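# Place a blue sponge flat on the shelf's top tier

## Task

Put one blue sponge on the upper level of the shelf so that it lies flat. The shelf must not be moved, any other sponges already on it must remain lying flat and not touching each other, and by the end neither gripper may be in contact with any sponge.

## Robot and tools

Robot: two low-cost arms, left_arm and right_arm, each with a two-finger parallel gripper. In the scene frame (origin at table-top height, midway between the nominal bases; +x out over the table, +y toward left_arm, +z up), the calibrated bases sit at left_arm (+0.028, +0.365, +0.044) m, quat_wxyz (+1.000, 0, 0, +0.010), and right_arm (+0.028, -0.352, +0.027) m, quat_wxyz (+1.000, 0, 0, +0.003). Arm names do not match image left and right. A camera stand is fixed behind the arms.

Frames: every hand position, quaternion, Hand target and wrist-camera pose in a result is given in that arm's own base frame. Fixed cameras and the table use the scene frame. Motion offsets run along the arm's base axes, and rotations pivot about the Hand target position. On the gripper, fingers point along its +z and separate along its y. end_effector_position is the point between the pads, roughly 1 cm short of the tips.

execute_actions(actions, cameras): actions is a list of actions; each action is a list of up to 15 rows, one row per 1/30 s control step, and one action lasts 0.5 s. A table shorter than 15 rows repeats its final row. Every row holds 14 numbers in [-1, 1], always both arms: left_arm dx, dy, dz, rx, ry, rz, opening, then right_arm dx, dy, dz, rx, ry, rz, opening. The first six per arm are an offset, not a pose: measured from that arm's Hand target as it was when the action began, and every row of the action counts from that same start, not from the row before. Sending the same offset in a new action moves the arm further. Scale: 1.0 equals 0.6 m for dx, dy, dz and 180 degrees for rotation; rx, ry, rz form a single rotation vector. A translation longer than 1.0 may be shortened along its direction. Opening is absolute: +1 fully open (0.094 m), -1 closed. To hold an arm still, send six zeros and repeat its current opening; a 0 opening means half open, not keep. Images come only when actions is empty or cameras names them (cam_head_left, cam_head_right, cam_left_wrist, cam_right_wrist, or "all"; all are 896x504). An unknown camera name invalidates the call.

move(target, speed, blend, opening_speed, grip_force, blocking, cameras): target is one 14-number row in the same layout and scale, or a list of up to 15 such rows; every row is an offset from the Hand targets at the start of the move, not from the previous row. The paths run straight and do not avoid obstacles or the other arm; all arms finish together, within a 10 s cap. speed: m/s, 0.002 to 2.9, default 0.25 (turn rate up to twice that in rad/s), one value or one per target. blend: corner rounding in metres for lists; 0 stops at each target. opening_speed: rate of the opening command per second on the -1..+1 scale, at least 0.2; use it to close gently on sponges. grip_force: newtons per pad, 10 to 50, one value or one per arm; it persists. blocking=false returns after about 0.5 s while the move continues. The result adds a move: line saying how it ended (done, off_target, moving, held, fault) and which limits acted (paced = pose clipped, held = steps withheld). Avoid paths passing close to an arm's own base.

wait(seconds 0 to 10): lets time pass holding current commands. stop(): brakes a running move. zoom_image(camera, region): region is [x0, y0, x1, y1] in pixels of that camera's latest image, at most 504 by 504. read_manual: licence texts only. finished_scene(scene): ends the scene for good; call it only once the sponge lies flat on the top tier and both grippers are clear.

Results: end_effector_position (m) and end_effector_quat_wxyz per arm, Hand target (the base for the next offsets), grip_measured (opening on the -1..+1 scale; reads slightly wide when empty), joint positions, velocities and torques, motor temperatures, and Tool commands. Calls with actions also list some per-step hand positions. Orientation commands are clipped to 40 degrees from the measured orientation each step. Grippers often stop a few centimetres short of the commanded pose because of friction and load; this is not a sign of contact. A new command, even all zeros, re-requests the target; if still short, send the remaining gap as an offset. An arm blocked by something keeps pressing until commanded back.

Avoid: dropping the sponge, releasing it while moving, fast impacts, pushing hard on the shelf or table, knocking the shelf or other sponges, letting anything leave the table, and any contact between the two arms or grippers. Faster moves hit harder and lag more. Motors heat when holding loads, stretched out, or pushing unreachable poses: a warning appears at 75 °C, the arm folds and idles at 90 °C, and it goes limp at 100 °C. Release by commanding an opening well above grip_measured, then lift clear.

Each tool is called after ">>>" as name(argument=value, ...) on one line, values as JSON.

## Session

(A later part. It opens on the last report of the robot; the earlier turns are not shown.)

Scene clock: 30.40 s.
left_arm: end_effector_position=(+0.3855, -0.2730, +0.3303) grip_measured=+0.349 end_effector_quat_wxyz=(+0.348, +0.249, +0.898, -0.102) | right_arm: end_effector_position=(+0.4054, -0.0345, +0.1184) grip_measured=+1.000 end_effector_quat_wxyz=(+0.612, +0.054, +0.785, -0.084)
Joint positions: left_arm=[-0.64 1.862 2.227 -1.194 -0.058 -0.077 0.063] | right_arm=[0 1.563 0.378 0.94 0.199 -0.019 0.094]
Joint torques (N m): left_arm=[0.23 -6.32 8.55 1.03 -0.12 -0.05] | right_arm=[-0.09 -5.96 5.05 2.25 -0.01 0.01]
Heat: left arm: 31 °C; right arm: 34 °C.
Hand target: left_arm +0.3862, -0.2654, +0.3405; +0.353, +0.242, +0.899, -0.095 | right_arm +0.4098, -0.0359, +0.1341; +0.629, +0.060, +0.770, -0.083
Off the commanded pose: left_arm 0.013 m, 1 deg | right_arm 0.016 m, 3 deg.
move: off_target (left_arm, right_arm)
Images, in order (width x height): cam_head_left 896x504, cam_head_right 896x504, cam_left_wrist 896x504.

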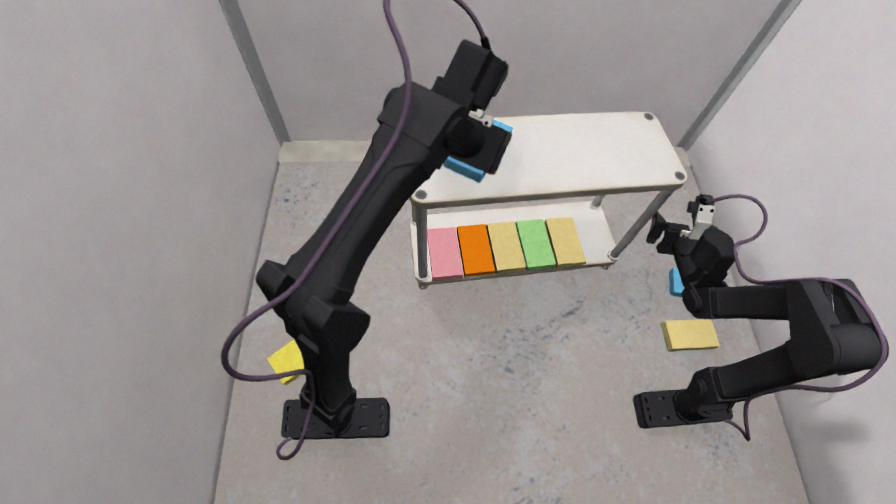

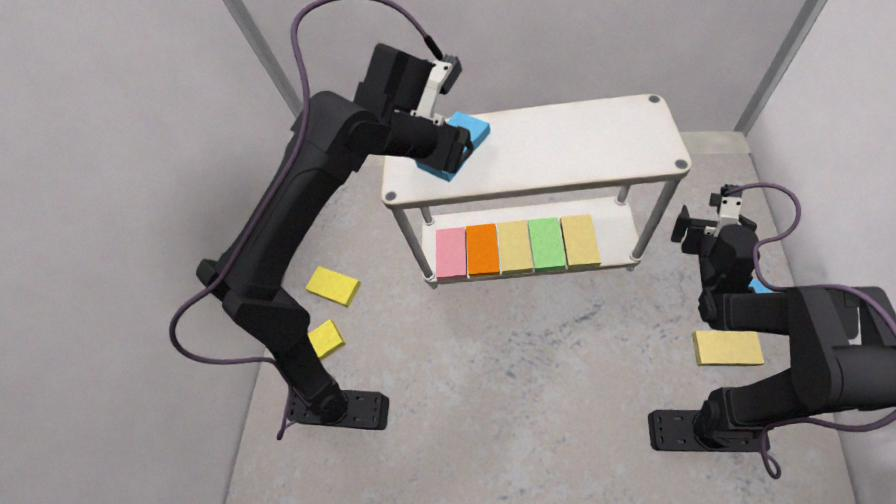

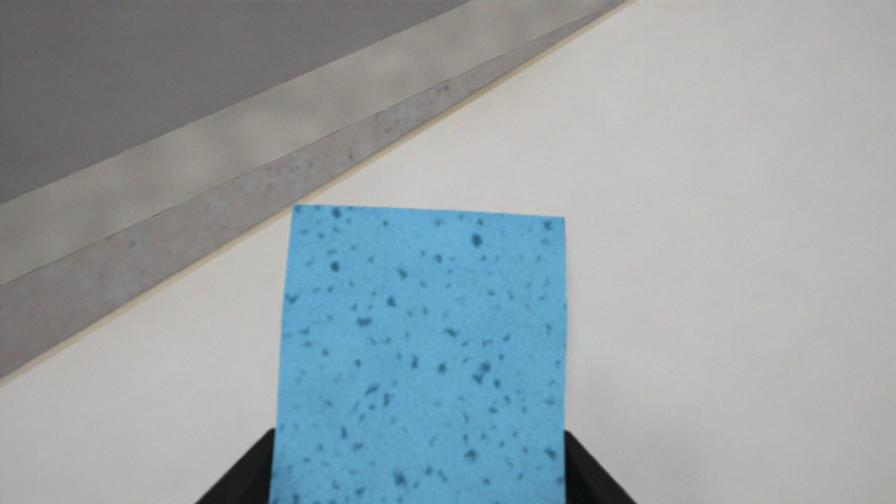

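>>> move(target=[[0,0,0,0,0,0,0.7,0,0,0,0,0,0,1],[-0.08,0.05,0.12,0,0,0,0.7,0,0,0,0,0,0,1],[-0.2,0.14,0.16,0,0,0,0.7,0,0,0,0,0,0,1]], speed=0.12, opening_speed=0.4, blend=[0,0.02,0], cameras=["all"])

Scene clock: 34.97 s.
left_arm: end_effector_position=(+0.2744, -0.1889, +0.4398) grip_measured=+0.698 end_effector_quat_wxyz=(+0.401, +0.238, +0.877, -0.120) | right_arm: end_effector_position=(+0.4054, -0.0345, +0.1184) grip_measured=+1.000 end_effector_quat_wxyz=(+0.612, +0.054, +0.785, -0.084)
Joint positions: left_arm=[-0.64 1.572 2.394 -1.532 -0.064 -0.08 0.08] | right_arm=[0 1.563 0.378 0.94 0.199 -0.019 0.094]
Joint torques (N m): left_arm=[-0.47 -3.95 2.37 1.19 -0.17 -0.06] | right_arm=[-0.1 -5.96 5.05 2.25 -0.01 0]
Heat: left arm: 32 °C; right arm: 35 °C.
Hand target: left_arm +0.2662, -0.1814, +0.4365; +0.353, +0.242, +0.899, -0.095 | right_arm +0.4098, -0.0359, +0.1341; +0.629, +0.060, +0.770, -0.083
Off the commanded pose: left_arm 0.012 m, 7 deg | right_arm 0.016 m, 3 deg.
joint sent to its limit (left arm) — joint 4 (wrist pitch), lower limit. The joint targets are off in position and orientation.
move: off_target (left_arm, right_arm)

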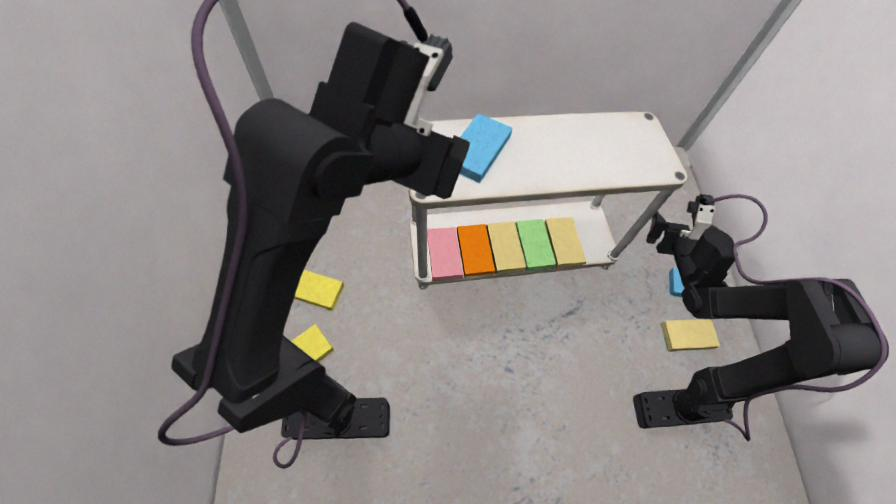

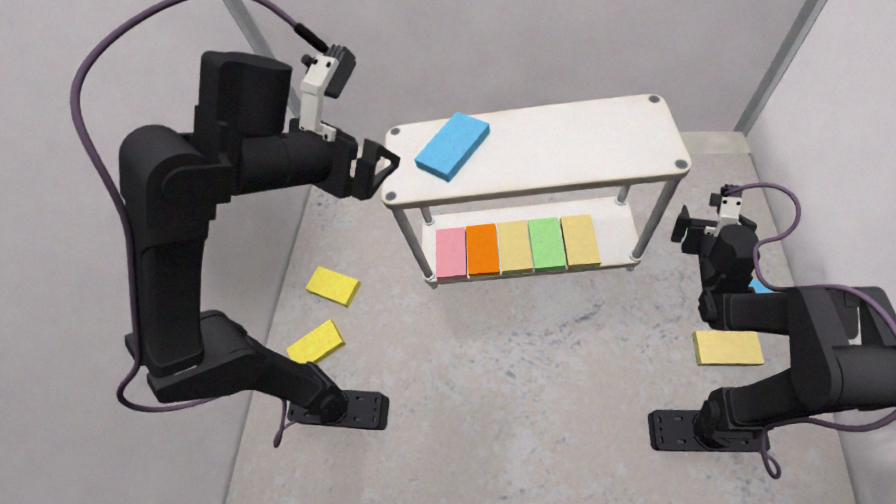

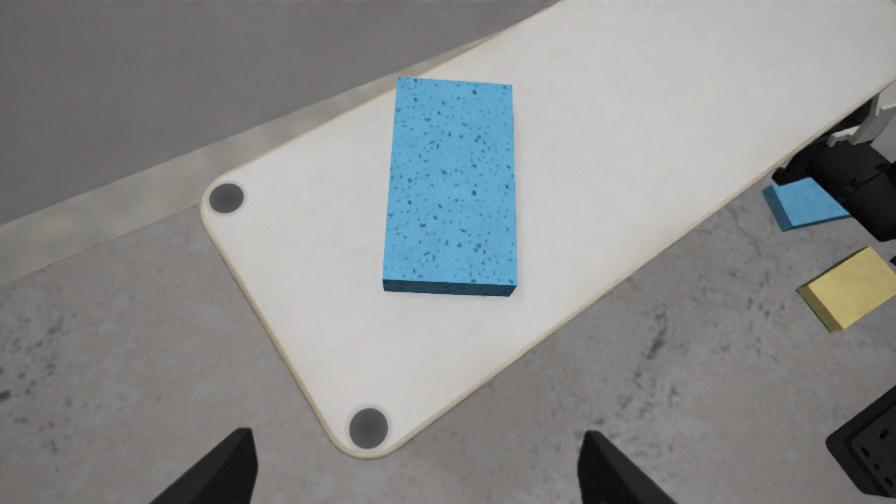

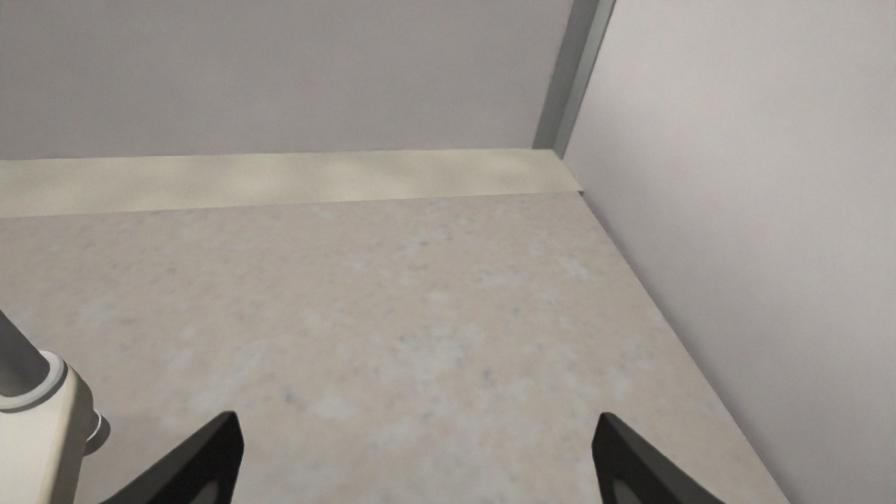

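Flat on the top.

>>> finished_scene(scene=2)

The scene is finished: the task was done.


## Next scene

The same job, from a new start.

>>> execute_actions(actions=[])

Scene clock: 0.00 s.
left_arm: end_effector_position=(+0.4081, +0.0457, +0.1046) grip_measured=+1.000 end_effector_quat_wxyz=(+0.570, -0.097, +0.805, +0.133) | right_arm: end_effector_position=(+0.4047, -0.0248, +0.1132) grip_measured=+1.000 end_effector_quat_wxyz=(+0.606, +0.063, +0.791, -0.059)
Joint positions: left_arm=[-0.056 1.587 0.449 0.792 -0.383 -0.025 0.094] | right_arm=[0.02 1.559 0.378 0.914 0.19 0.035 0.094]
Joint velocities: within noise
Joint torques (N m): no reading
Motor temperatures (°C): left_arm=[26 27 28 25 24 27 28] | right_arm=[27 29 26 27 27 28 28]
Heat: left arm: 28 °C; right arm: 29 °C.
Hand target: left_arm +0.4136, +0.0465, +0.1215; +0.590, -0.105, +0.790, +0.131 | right_arm +0.4093, -0.0262, +0.1295; +0.624, +0.070, +0.776, -0.058
Tool commands: left_gripper/opening=+1.0 right_gripper/opening=+1.0

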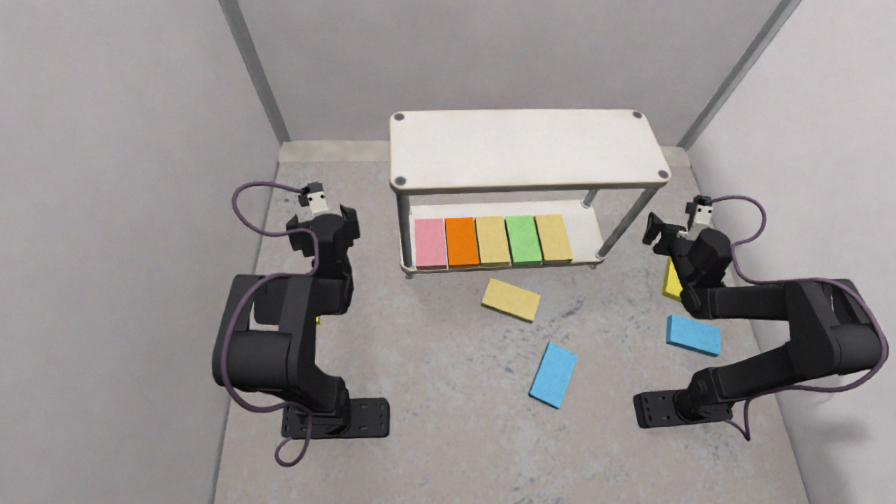

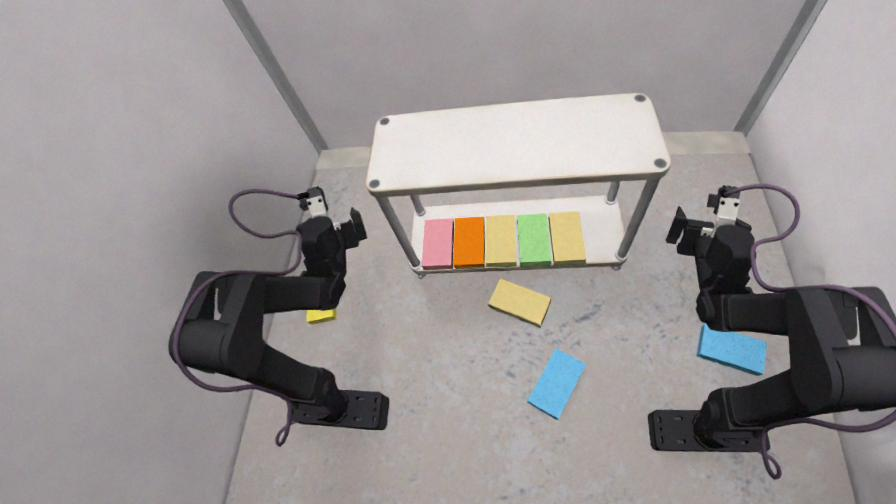

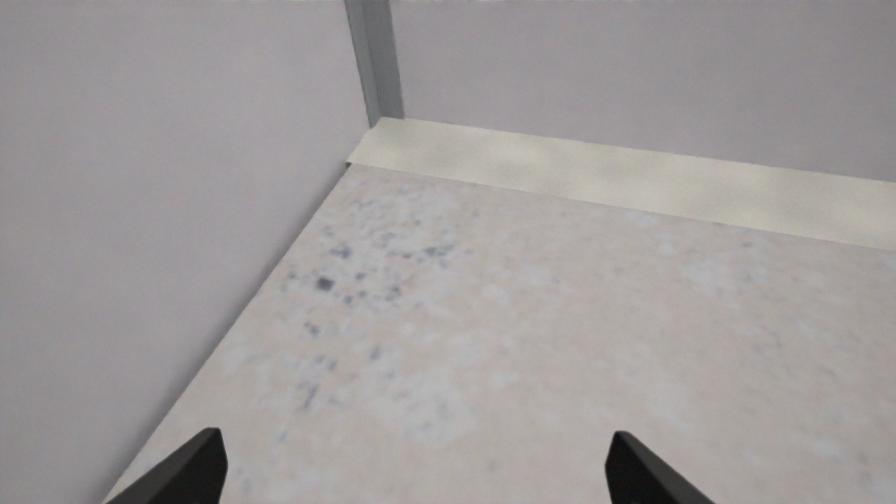

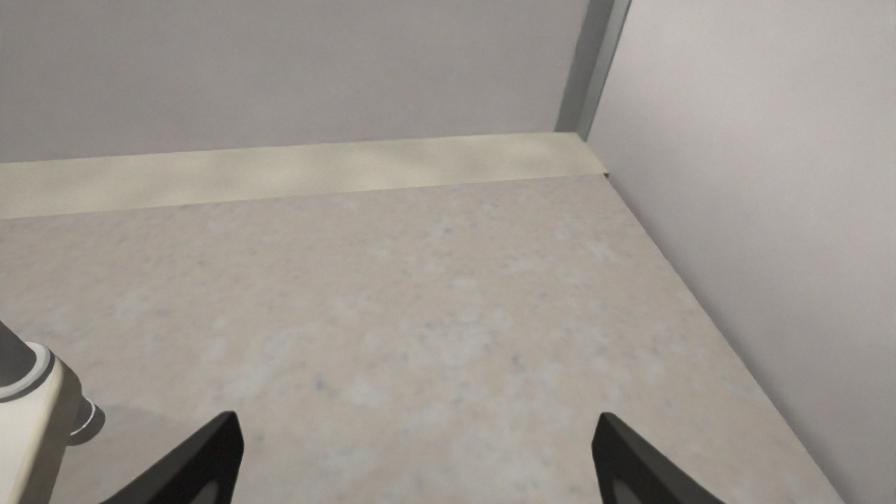

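>>> move(target=[-0.589,-0.7775,0.064,-0.02,0.167,-0.22,1,0,0,0,0,0,0,1], speed=0.35, cameras=["all"])

Scene clock: 3.83 s.
left_arm: end_effector_position=(+0.0573, -0.4129, +0.1475) grip_measured=+1.000 end_effector_quat_wxyz=(+0.373, +0.199, +0.904, -0.065) | right_arm: end_effector_position=(+0.4047, -0.0248, +0.1132) grip_measured=+1.000 end_effector_quat_wxyz=(+0.606, +0.063, +0.791, -0.059)
Joint positions: left_arm=[-1.736 1.894 1.558 -1.019 -0.753 -1.217 0.094] | right_arm=[0.02 1.559 0.378 0.914 0.19 0.035 0.094]
Joint torques (N m): left_arm=[0.27 -6.31 8.98 0.37 -0.38 -0.09] | right_arm=[-0.1 -5.93 5.15 2.2 -0.01 0]
Heat: left arm: 29 °C; right arm: 29 °C.
Hand target: left_arm +0.0602, -0.4200, +0.1599; +0.374, +0.184, +0.906, -0.076 | right_arm +0.4093, -0.0262, +0.1295; +0.624, +0.070, +0.776, -0.058
Off the commanded pose: left_arm 0.015 m, 2 deg | right_arm 0.017 m, 3 deg.
move: off_target (left_arm, right_arm)

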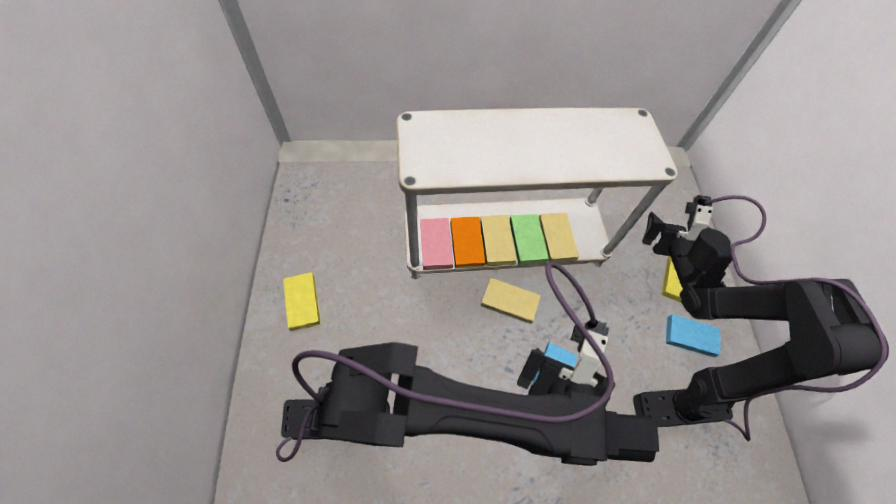

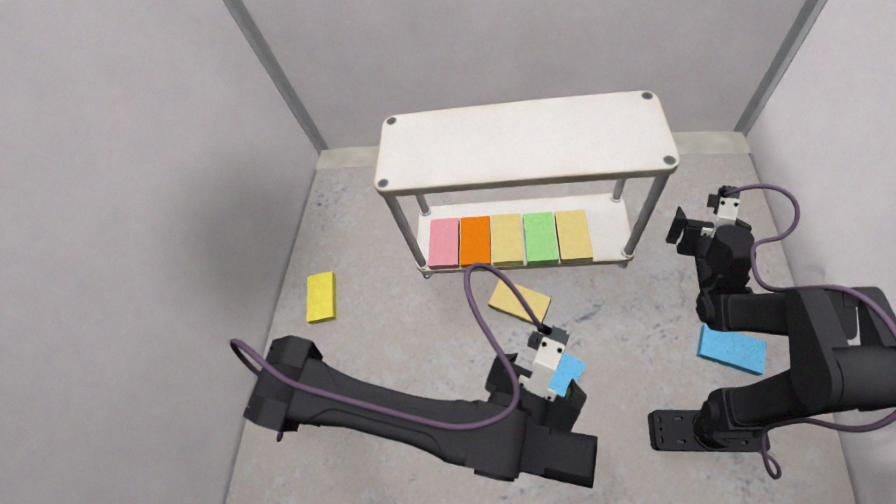

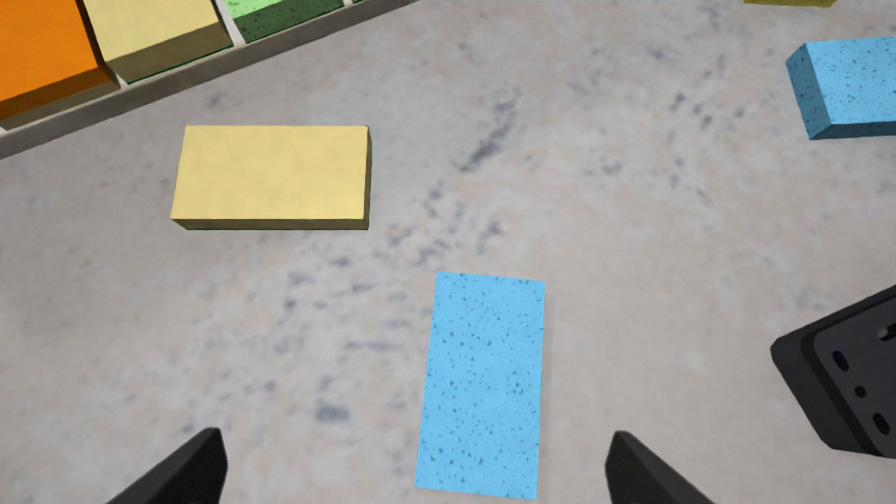

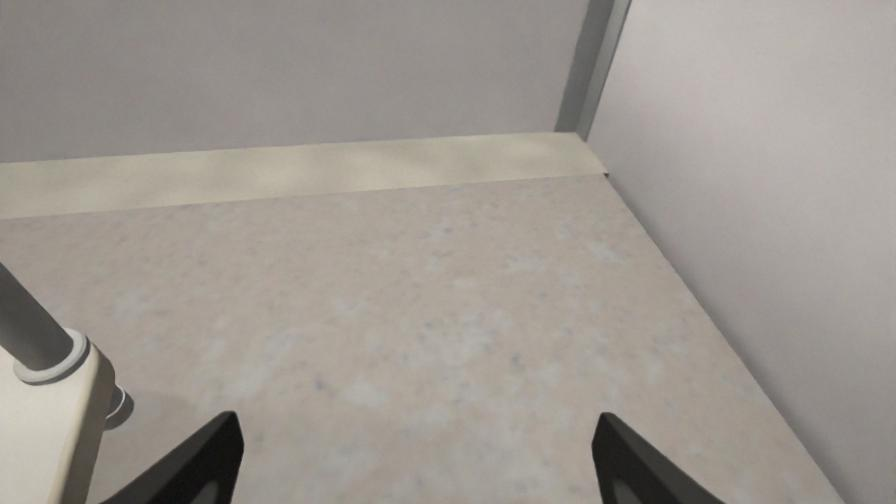

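>>> move(target=[0.025,-0.059,-0.222,0,0,-0.031,1,0,0,0,0,0,0,1], speed=0.2, cameras=["cam_left_wrist"])

Scene clock: 7.43 s.
left_arm: end_effector_position=(+0.0715, -0.4528, +0.0268) grip_measured=+1.000 end_effector_quat_wxyz=(+0.367, +0.235, +0.896, -0.085) | right_arm: end_effector_position=(+0.4047, -0.0248, +0.1132) grip_measured=+1.000 end_effector_quat_wxyz=(+0.606, +0.063, +0.791, -0.059)
Joint positions: left_arm=[-1.674 2.1 1.343 -0.467 -0.705 -1.031 0.094] | right_arm=[0.02 1.559 0.378 0.914 0.19 0.035 0.094]
Joint torques (N m): left_arm=[0.43 -8.02 3.62 1.07 -0.33 0.04] | right_arm=[-0.09 -5.91 5.16 2.2 -0.01 0]
Heat: left arm: 29 °C; right arm: 29 °C.
Hand target: left_arm +0.0752, -0.4554, +0.0267; +0.370, +0.228, +0.895, -0.094 | right_arm +0.4093, -0.0262, +0.1295; +0.624, +0.070, +0.776, -0.058
Off the commanded pose: left_arm 0.004 m, 1 deg | right_arm 0.017 m, 3 deg.
move: off_target (right_arm)
Images, in order (width x height): cam_left_wrist 896x504.

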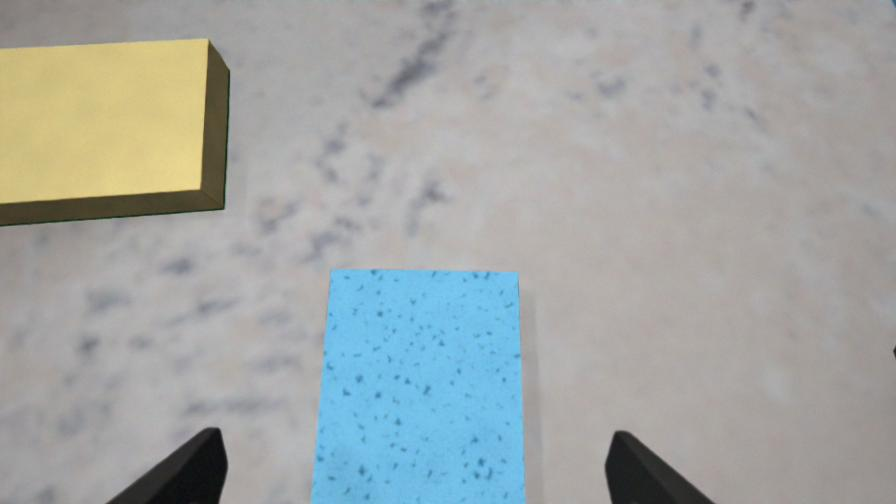

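>>> move(target=[[0,0.003,-0.09,0,0,0,1,0,0,0,0,0,0,1],[0,0.003,-0.09,0,0,0,0.12,0,0,0,0,0,0,1]], speed=0.12, opening_speed=0.6, cameras=["cam_left_wrist"])

Scene clock: 10.87 s.
left_arm: end_effector_position=(+0.0707, -0.4520, -0.0251) grip_measured=+0.351 end_effector_quat_wxyz=(+0.367, +0.237, +0.895, -0.087) | right_arm: end_effector_position=(+0.4047, -0.0248, +0.1132) grip_measured=+1.000 end_effector_quat_wxyz=(+0.606, +0.063, +0.791, -0.059)
Joint positions: left_arm=[-1.676 2.205 1.271 -0.283 -0.704 -1.028 0.063] | right_arm=[0.02 1.559 0.378 0.914 0.19 0.035 0.094]
Joint torques (N m): left_arm=[0.4 -7.84 3.22 1.07 -0.35 0.02] | right_arm=[-0.1 -5.93 5.16 2.2 -0.01 0]
Heat: left arm: 29 °C; right arm: 30 °C.
Hand target: left_arm +0.0752, -0.4536, -0.0273; +0.370, +0.228, +0.895, -0.094 | right_arm +0.4093, -0.0262, +0.1295; +0.624, +0.070, +0.776, -0.058
Off the commanded pose: left_arm 0.005 m, 1 deg | right_arm 0.017 m, 3 deg.
move: off_target (right_arm)
Images, in order (width x height): cam_left_wrist 896x504.

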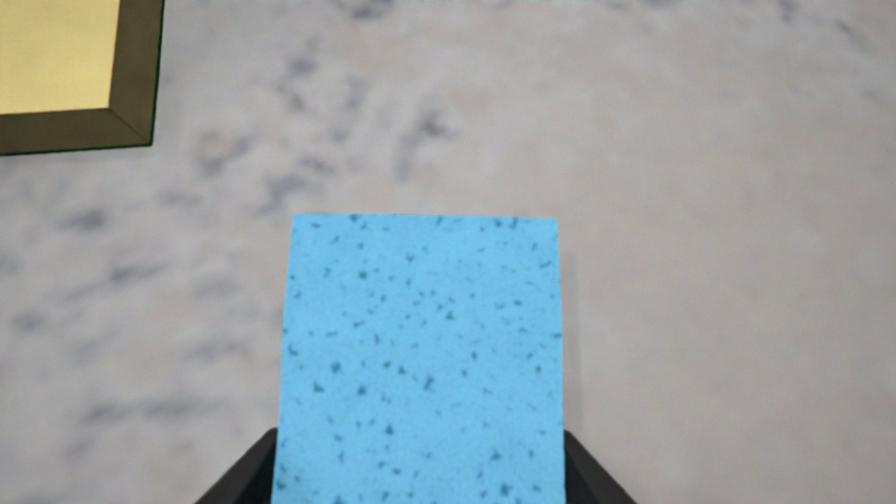

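>>> move(target=[[0.058,0.089,0.695,0,0,0,0.12,0,0,0,0,0,0,1],[0.308,0.239,0.695,0,0,0,0.12,0,0,0,0,0,0,1],[0.555,0.356,0.662,0,0,0,0.12,0,0,0,0,0,0,1]], speed=[0.25,0.25,0.18], blend=[0.05,0.05,0], cameras=["cam_head_left","cam_head_right","cam_left_wrist"])

>>> zoom_image(camera="cam_head_right", region=[370, 80, 550, 210])

Scene clock: 15.90 s.
left_arm: end_effector_position=(+0.4015, -0.2319, +0.3513) grip_measured=+0.349 end_effector_quat_wxyz=(+0.338, +0.224, +0.910, -0.083) | right_arm: end_effector_position=(+0.4047, -0.0248, +0.1132) grip_measured=+1.000 end_effector_quat_wxyz=(+0.606, +0.063, +0.791, -0.059)
Joint positions: left_arm=[-0.541 1.975 2.53 -1.417 -0.038 -0.044 0.063] | right_arm=[0.02 1.559 0.378 0.914 0.19 0.035 0.094]
Joint torques (N m): left_arm=[-0.16 -5.93 7.6 1.61 0.08 0.05] | right_arm=[-0.1 -5.93 5.16 2.2 0 0]
Heat: left arm: 30 °C; right arm: 31 °C.
Hand target: left_arm +0.4082, -0.2400, +0.3699; +0.370, +0.228, +0.895, -0.094 | right_arm +0.4093, -0.0262, +0.1295; +0.624, +0.070, +0.776, -0.058
Off the commanded pose: left_arm 0.021 m, 4 deg | right_arm 0.017 m, 3 deg.
move: off_target (left_arm, right_arm)
Images, in order (width x height): cam_head_left 896x504, cam_head_right 896x504, cam_left_wrist 896x504.

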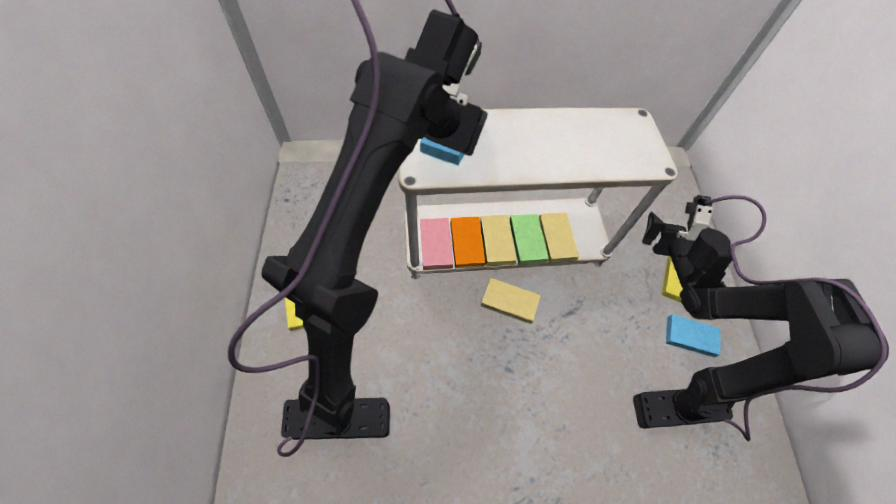

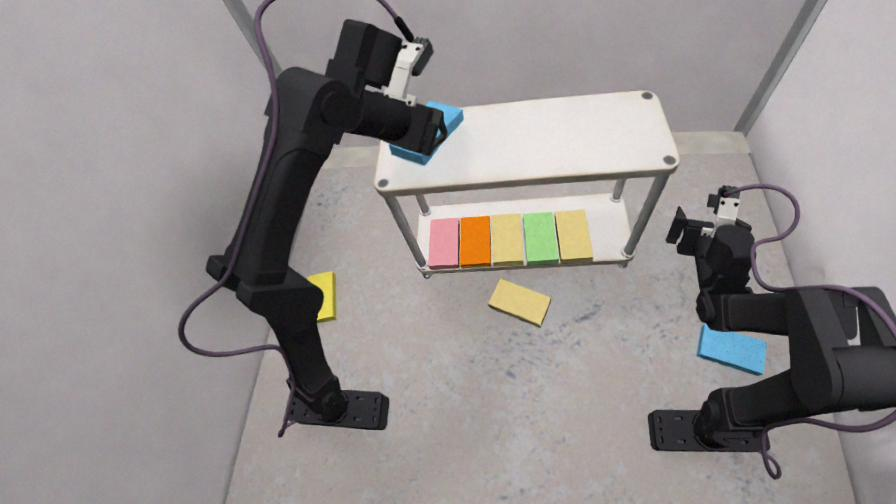

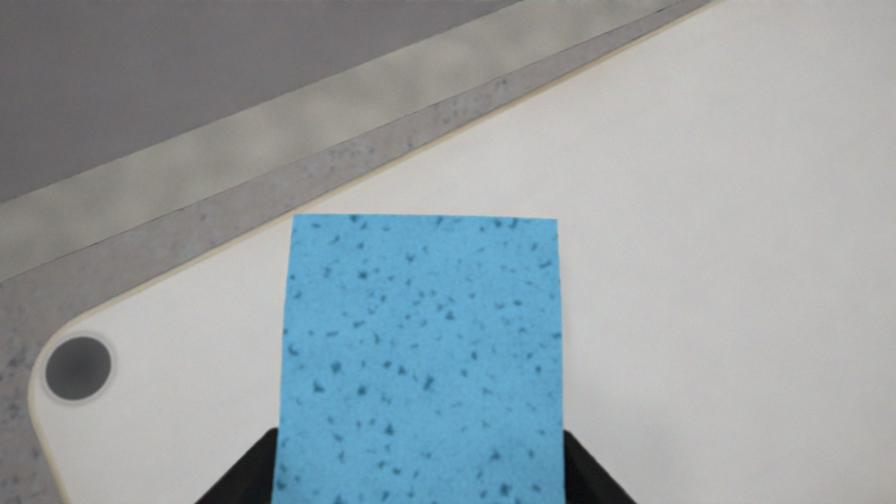

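Scaled by 2.800 from the camera's 896x504 image, which has a finer 1280x720 frame.

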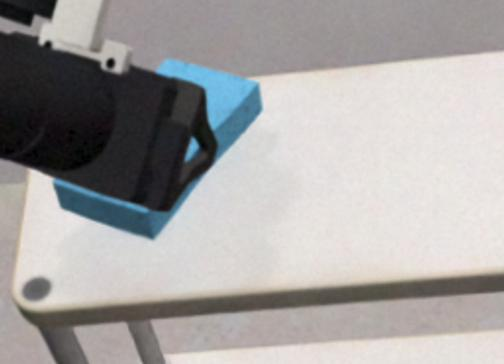

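>>> move(target=[[-0.011,-0.06,0,-0.0075,-0.0148,0,0.12,0,0,0,0,0,0,1],[-0.011,-0.06,-0.042,-0.0075,-0.0148,0,0.12,0,0,0,0,0,0,1]], speed=[0.15,0.05], blend=[0.005,0], cameras=["cam_head_left","cam_head_right","cam_left_wrist"])

>>> zoom_image(camera="cam_head_right", region=[370, 80, 550, 210])

Scene clock: 17.60 s.
left_arm: end_effector_position=(+0.3978, -0.2836, +0.3321) grip_measured=+0.349 end_effector_quat_wxyz=(+0.371, +0.243, +0.891, -0.098) | right_arm: end_effector_position=(+0.4047, -0.0248, +0.1132) grip_measured=+1.000 end_effector_quat_wxyz=(+0.606, +0.063, +0.791, -0.059)
Joint positions: left_arm=[-0.656 1.885 2.23 -1.131 -0.093 -0.083 0.063] | right_arm=[0.02 1.559 0.378 0.914 0.19 0.035 0.094]
Joint torques (N m): left_arm=[0.42 -8.79 3.14 1.66 -0.15 -0.12] | right_arm=[-0.1 -5.91 5.16 2.2 -0.01 0]
Heat: left arm: 30 °C; right arm: 31 °C.
Hand target: left_arm +0.4016, -0.2760, +0.3447; +0.394, +0.226, +0.885, -0.100 | right_arm +0.4093, -0.0262, +0.1295; +0.624, +0.070, +0.776, -0.058
Off the commanded pose: left_arm 0.015 m, 3 deg | right_arm 0.017 m, 3 deg.
move: off_target (left_arm, right_arm)
Images, in order (width x height): cam_head_left 896x504, cam_head_right 896x504, cam_left_wrist 896x504.

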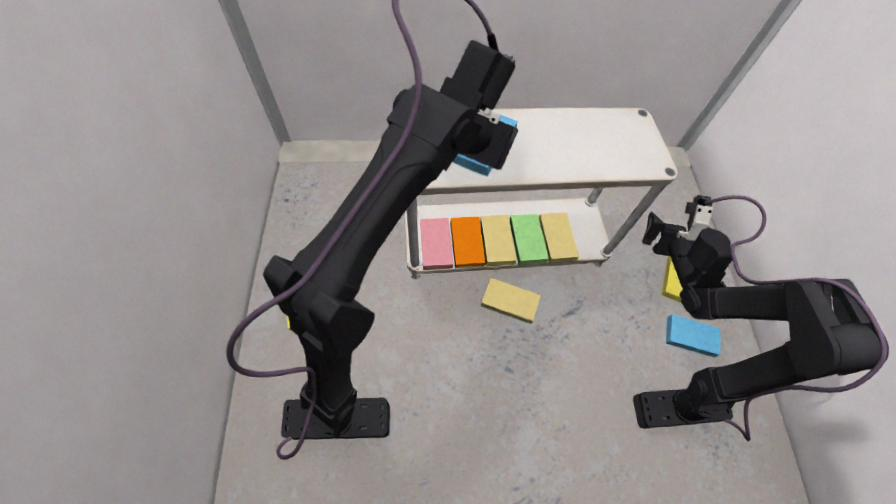

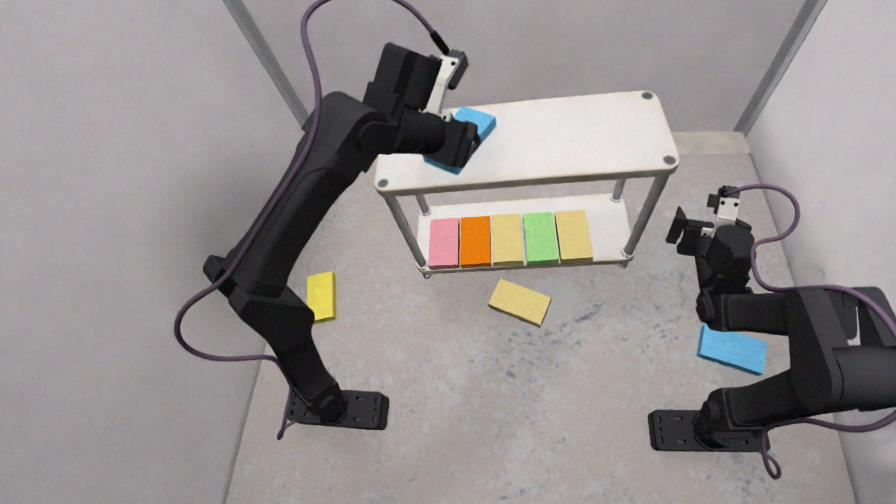

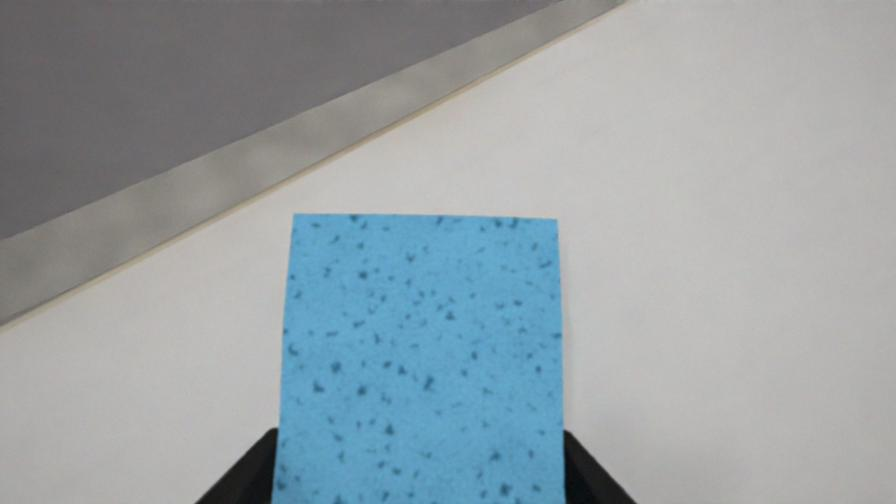

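Scaled by 2.800 from the camera's 896x504 image, which has a finer 1280x720 frame.

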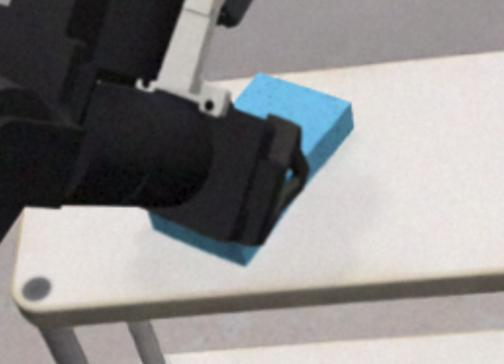

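>>> move(target=[0,0,-0.005,0.002,0.004,0,0.12,0,0,0,0,0,0,1], speed=0.05)

Scene clock: 18.73 s.
left_arm: end_effector_position=(+0.3978, -0.2836, +0.3321) grip_measured=+0.349 end_effector_quat_wxyz=(+0.371, +0.243, +0.891, -0.098) | right_arm: end_effector_position=(+0.4047, -0.0248, +0.1132) grip_measured=+1.000 end_effector_quat_wxyz=(+0.606, +0.063, +0.791, -0.059)
Joint positions: left_arm=[-0.656 1.885 2.23 -1.131 -0.093 -0.083 0.063] | right_arm=[0.02 1.559 0.378 0.914 0.19 0.035 0.094]
Joint torques (N m): left_arm=[0.47 -8.14 3.84 1.53 -0.12 -0.13] | right_arm=[-0.09 -5.91 5.15 2.2 -0.01 0]
Heat: left arm: 30 °C; right arm: 31 °C.
Hand target: left_arm +0.4016, -0.2760, +0.3417; +0.387, +0.226, +0.888, -0.098 | right_arm +0.4093, -0.0262, +0.1295; +0.624, +0.070, +0.776, -0.058
Off the commanded pose: left_arm 0.013 m, 3 deg | right_arm 0.017 m, 3 deg.
move: off_target (left_arm, right_arm)

>>> move(target=[0,0,-0.009,0,0,0,0.12,0,0,0,0,0,0,1], speed=0.05)

Scene clock: 19.80 s.
left_arm: end_effector_position=(+0.3980, -0.2837, +0.3320) grip_measured=+0.349 end_effector_quat_wxyz=(+0.377, +0.243, +0.888, -0.100) | right_arm: end_effector_position=(+0.4047, -0.0248, +0.1132) grip_measured=+1.000 end_effector_quat_wxyz=(+0.606, +0.063, +0.791, -0.059)
Joint positions: left_arm=[-0.656 1.868 2.196 -1.102 -0.093 -0.083 0.063] | right_arm=[0.02 1.559 0.378 0.914 0.19 0.035 0.094]
Joint torques (N m): left_arm=[0.49 -8.05 2.93 1.58 -0.12 -0.14] | right_arm=[-0.1 -5.91 5.15 2.2 -0.01 0]
Motor temperatures (°C): left_arm=[26 29 30 27 25 27 28] | right_arm=[27 29 27 32 27 28 28]
Heat: left arm: 30 °C; right arm: 32 °C.
Hand target: left_arm +0.4016, -0.2760, +0.3363; +0.387, +0.226, +0.888, -0.098 | right_arm +0.4093, -0.0262, +0.1295; +0.624, +0.070, +0.776, -0.058
Off the commanded pose: left_arm 0.009 m, 2 deg | right_arm 0.017 m, 3 deg.
move: off_target (right_arm)

>>> move(target=[[0,0,0.004,0,0,0,0.7,0,0,0,0,0,0,1],[-0.08,0.05,0.12,0,0,0,0.7,0,0,0,0,0,0,1],[-0.2,0.14,0.14,0,0,0,0.7,0,0,0,0,0,0,1]], speed=0.12, opening_speed=0.4, blend=[0,0.02,0], cameras=["cam_head_right","cam_left_wrist"])

Scene clock: 24.30 s.
left_arm: end_effector_position=(+0.2917, -0.1995, +0.4217) grip_measured=+0.697 end_effector_quat_wxyz=(+0.393, +0.229, +0.884, -0.105) | right_arm: end_effector_position=(+0.4047, -0.0248, +0.1132) grip_measured=+1.000 end_effector_quat_wxyz=(+0.606, +0.063, +0.791, -0.059)
Joint positions: left_arm=[-0.656 1.586 2.308 -1.46 -0.104 -0.102 0.08] | right_arm=[0.02 1.559 0.378 0.914 0.19 0.035 0.094]
Joint torques (N m): left_arm=[-0.4 -4.66 2.62 1.11 -0.2 -0.08] | right_arm=[-0.1 -5.93 5.15 2.2 -0.01 0]
Heat: left arm: 30 °C; right arm: 32 °C.
Hand target: left_arm +0.2816, -0.1920, +0.4203; +0.387, +0.226, +0.888, -0.098 | right_arm +0.4093, -0.0262, +0.1295; +0.624, +0.070, +0.776, -0.058
Off the commanded pose: left_arm 0.013 m, 1 deg | right_arm 0.017 m, 3 deg.
move: off_target (left_arm, right_arm)
Images, in order (width x height): cam_head_right 896x504, cam_left_wrist 896x504.

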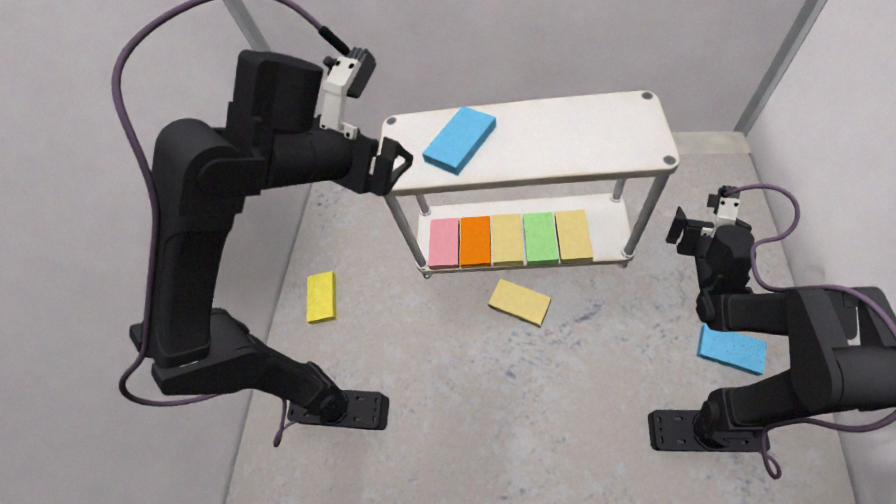

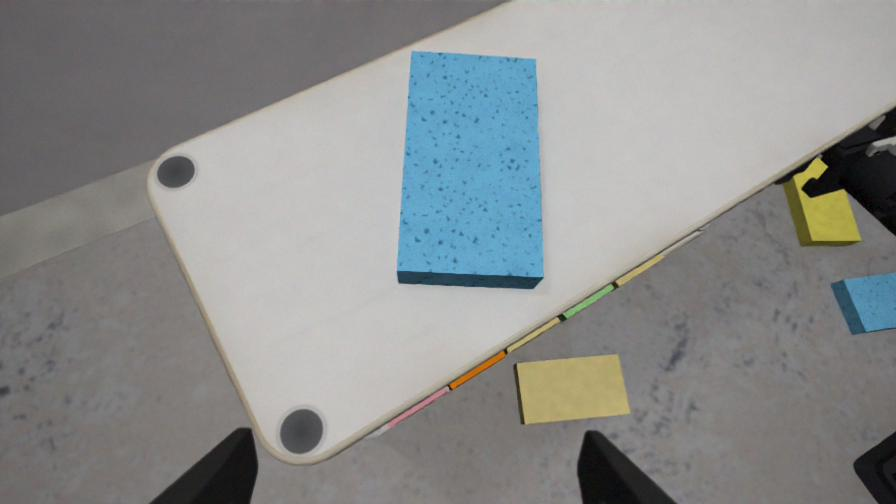

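>>> finished_scene(scene=3)

The scene is finished: the task was done.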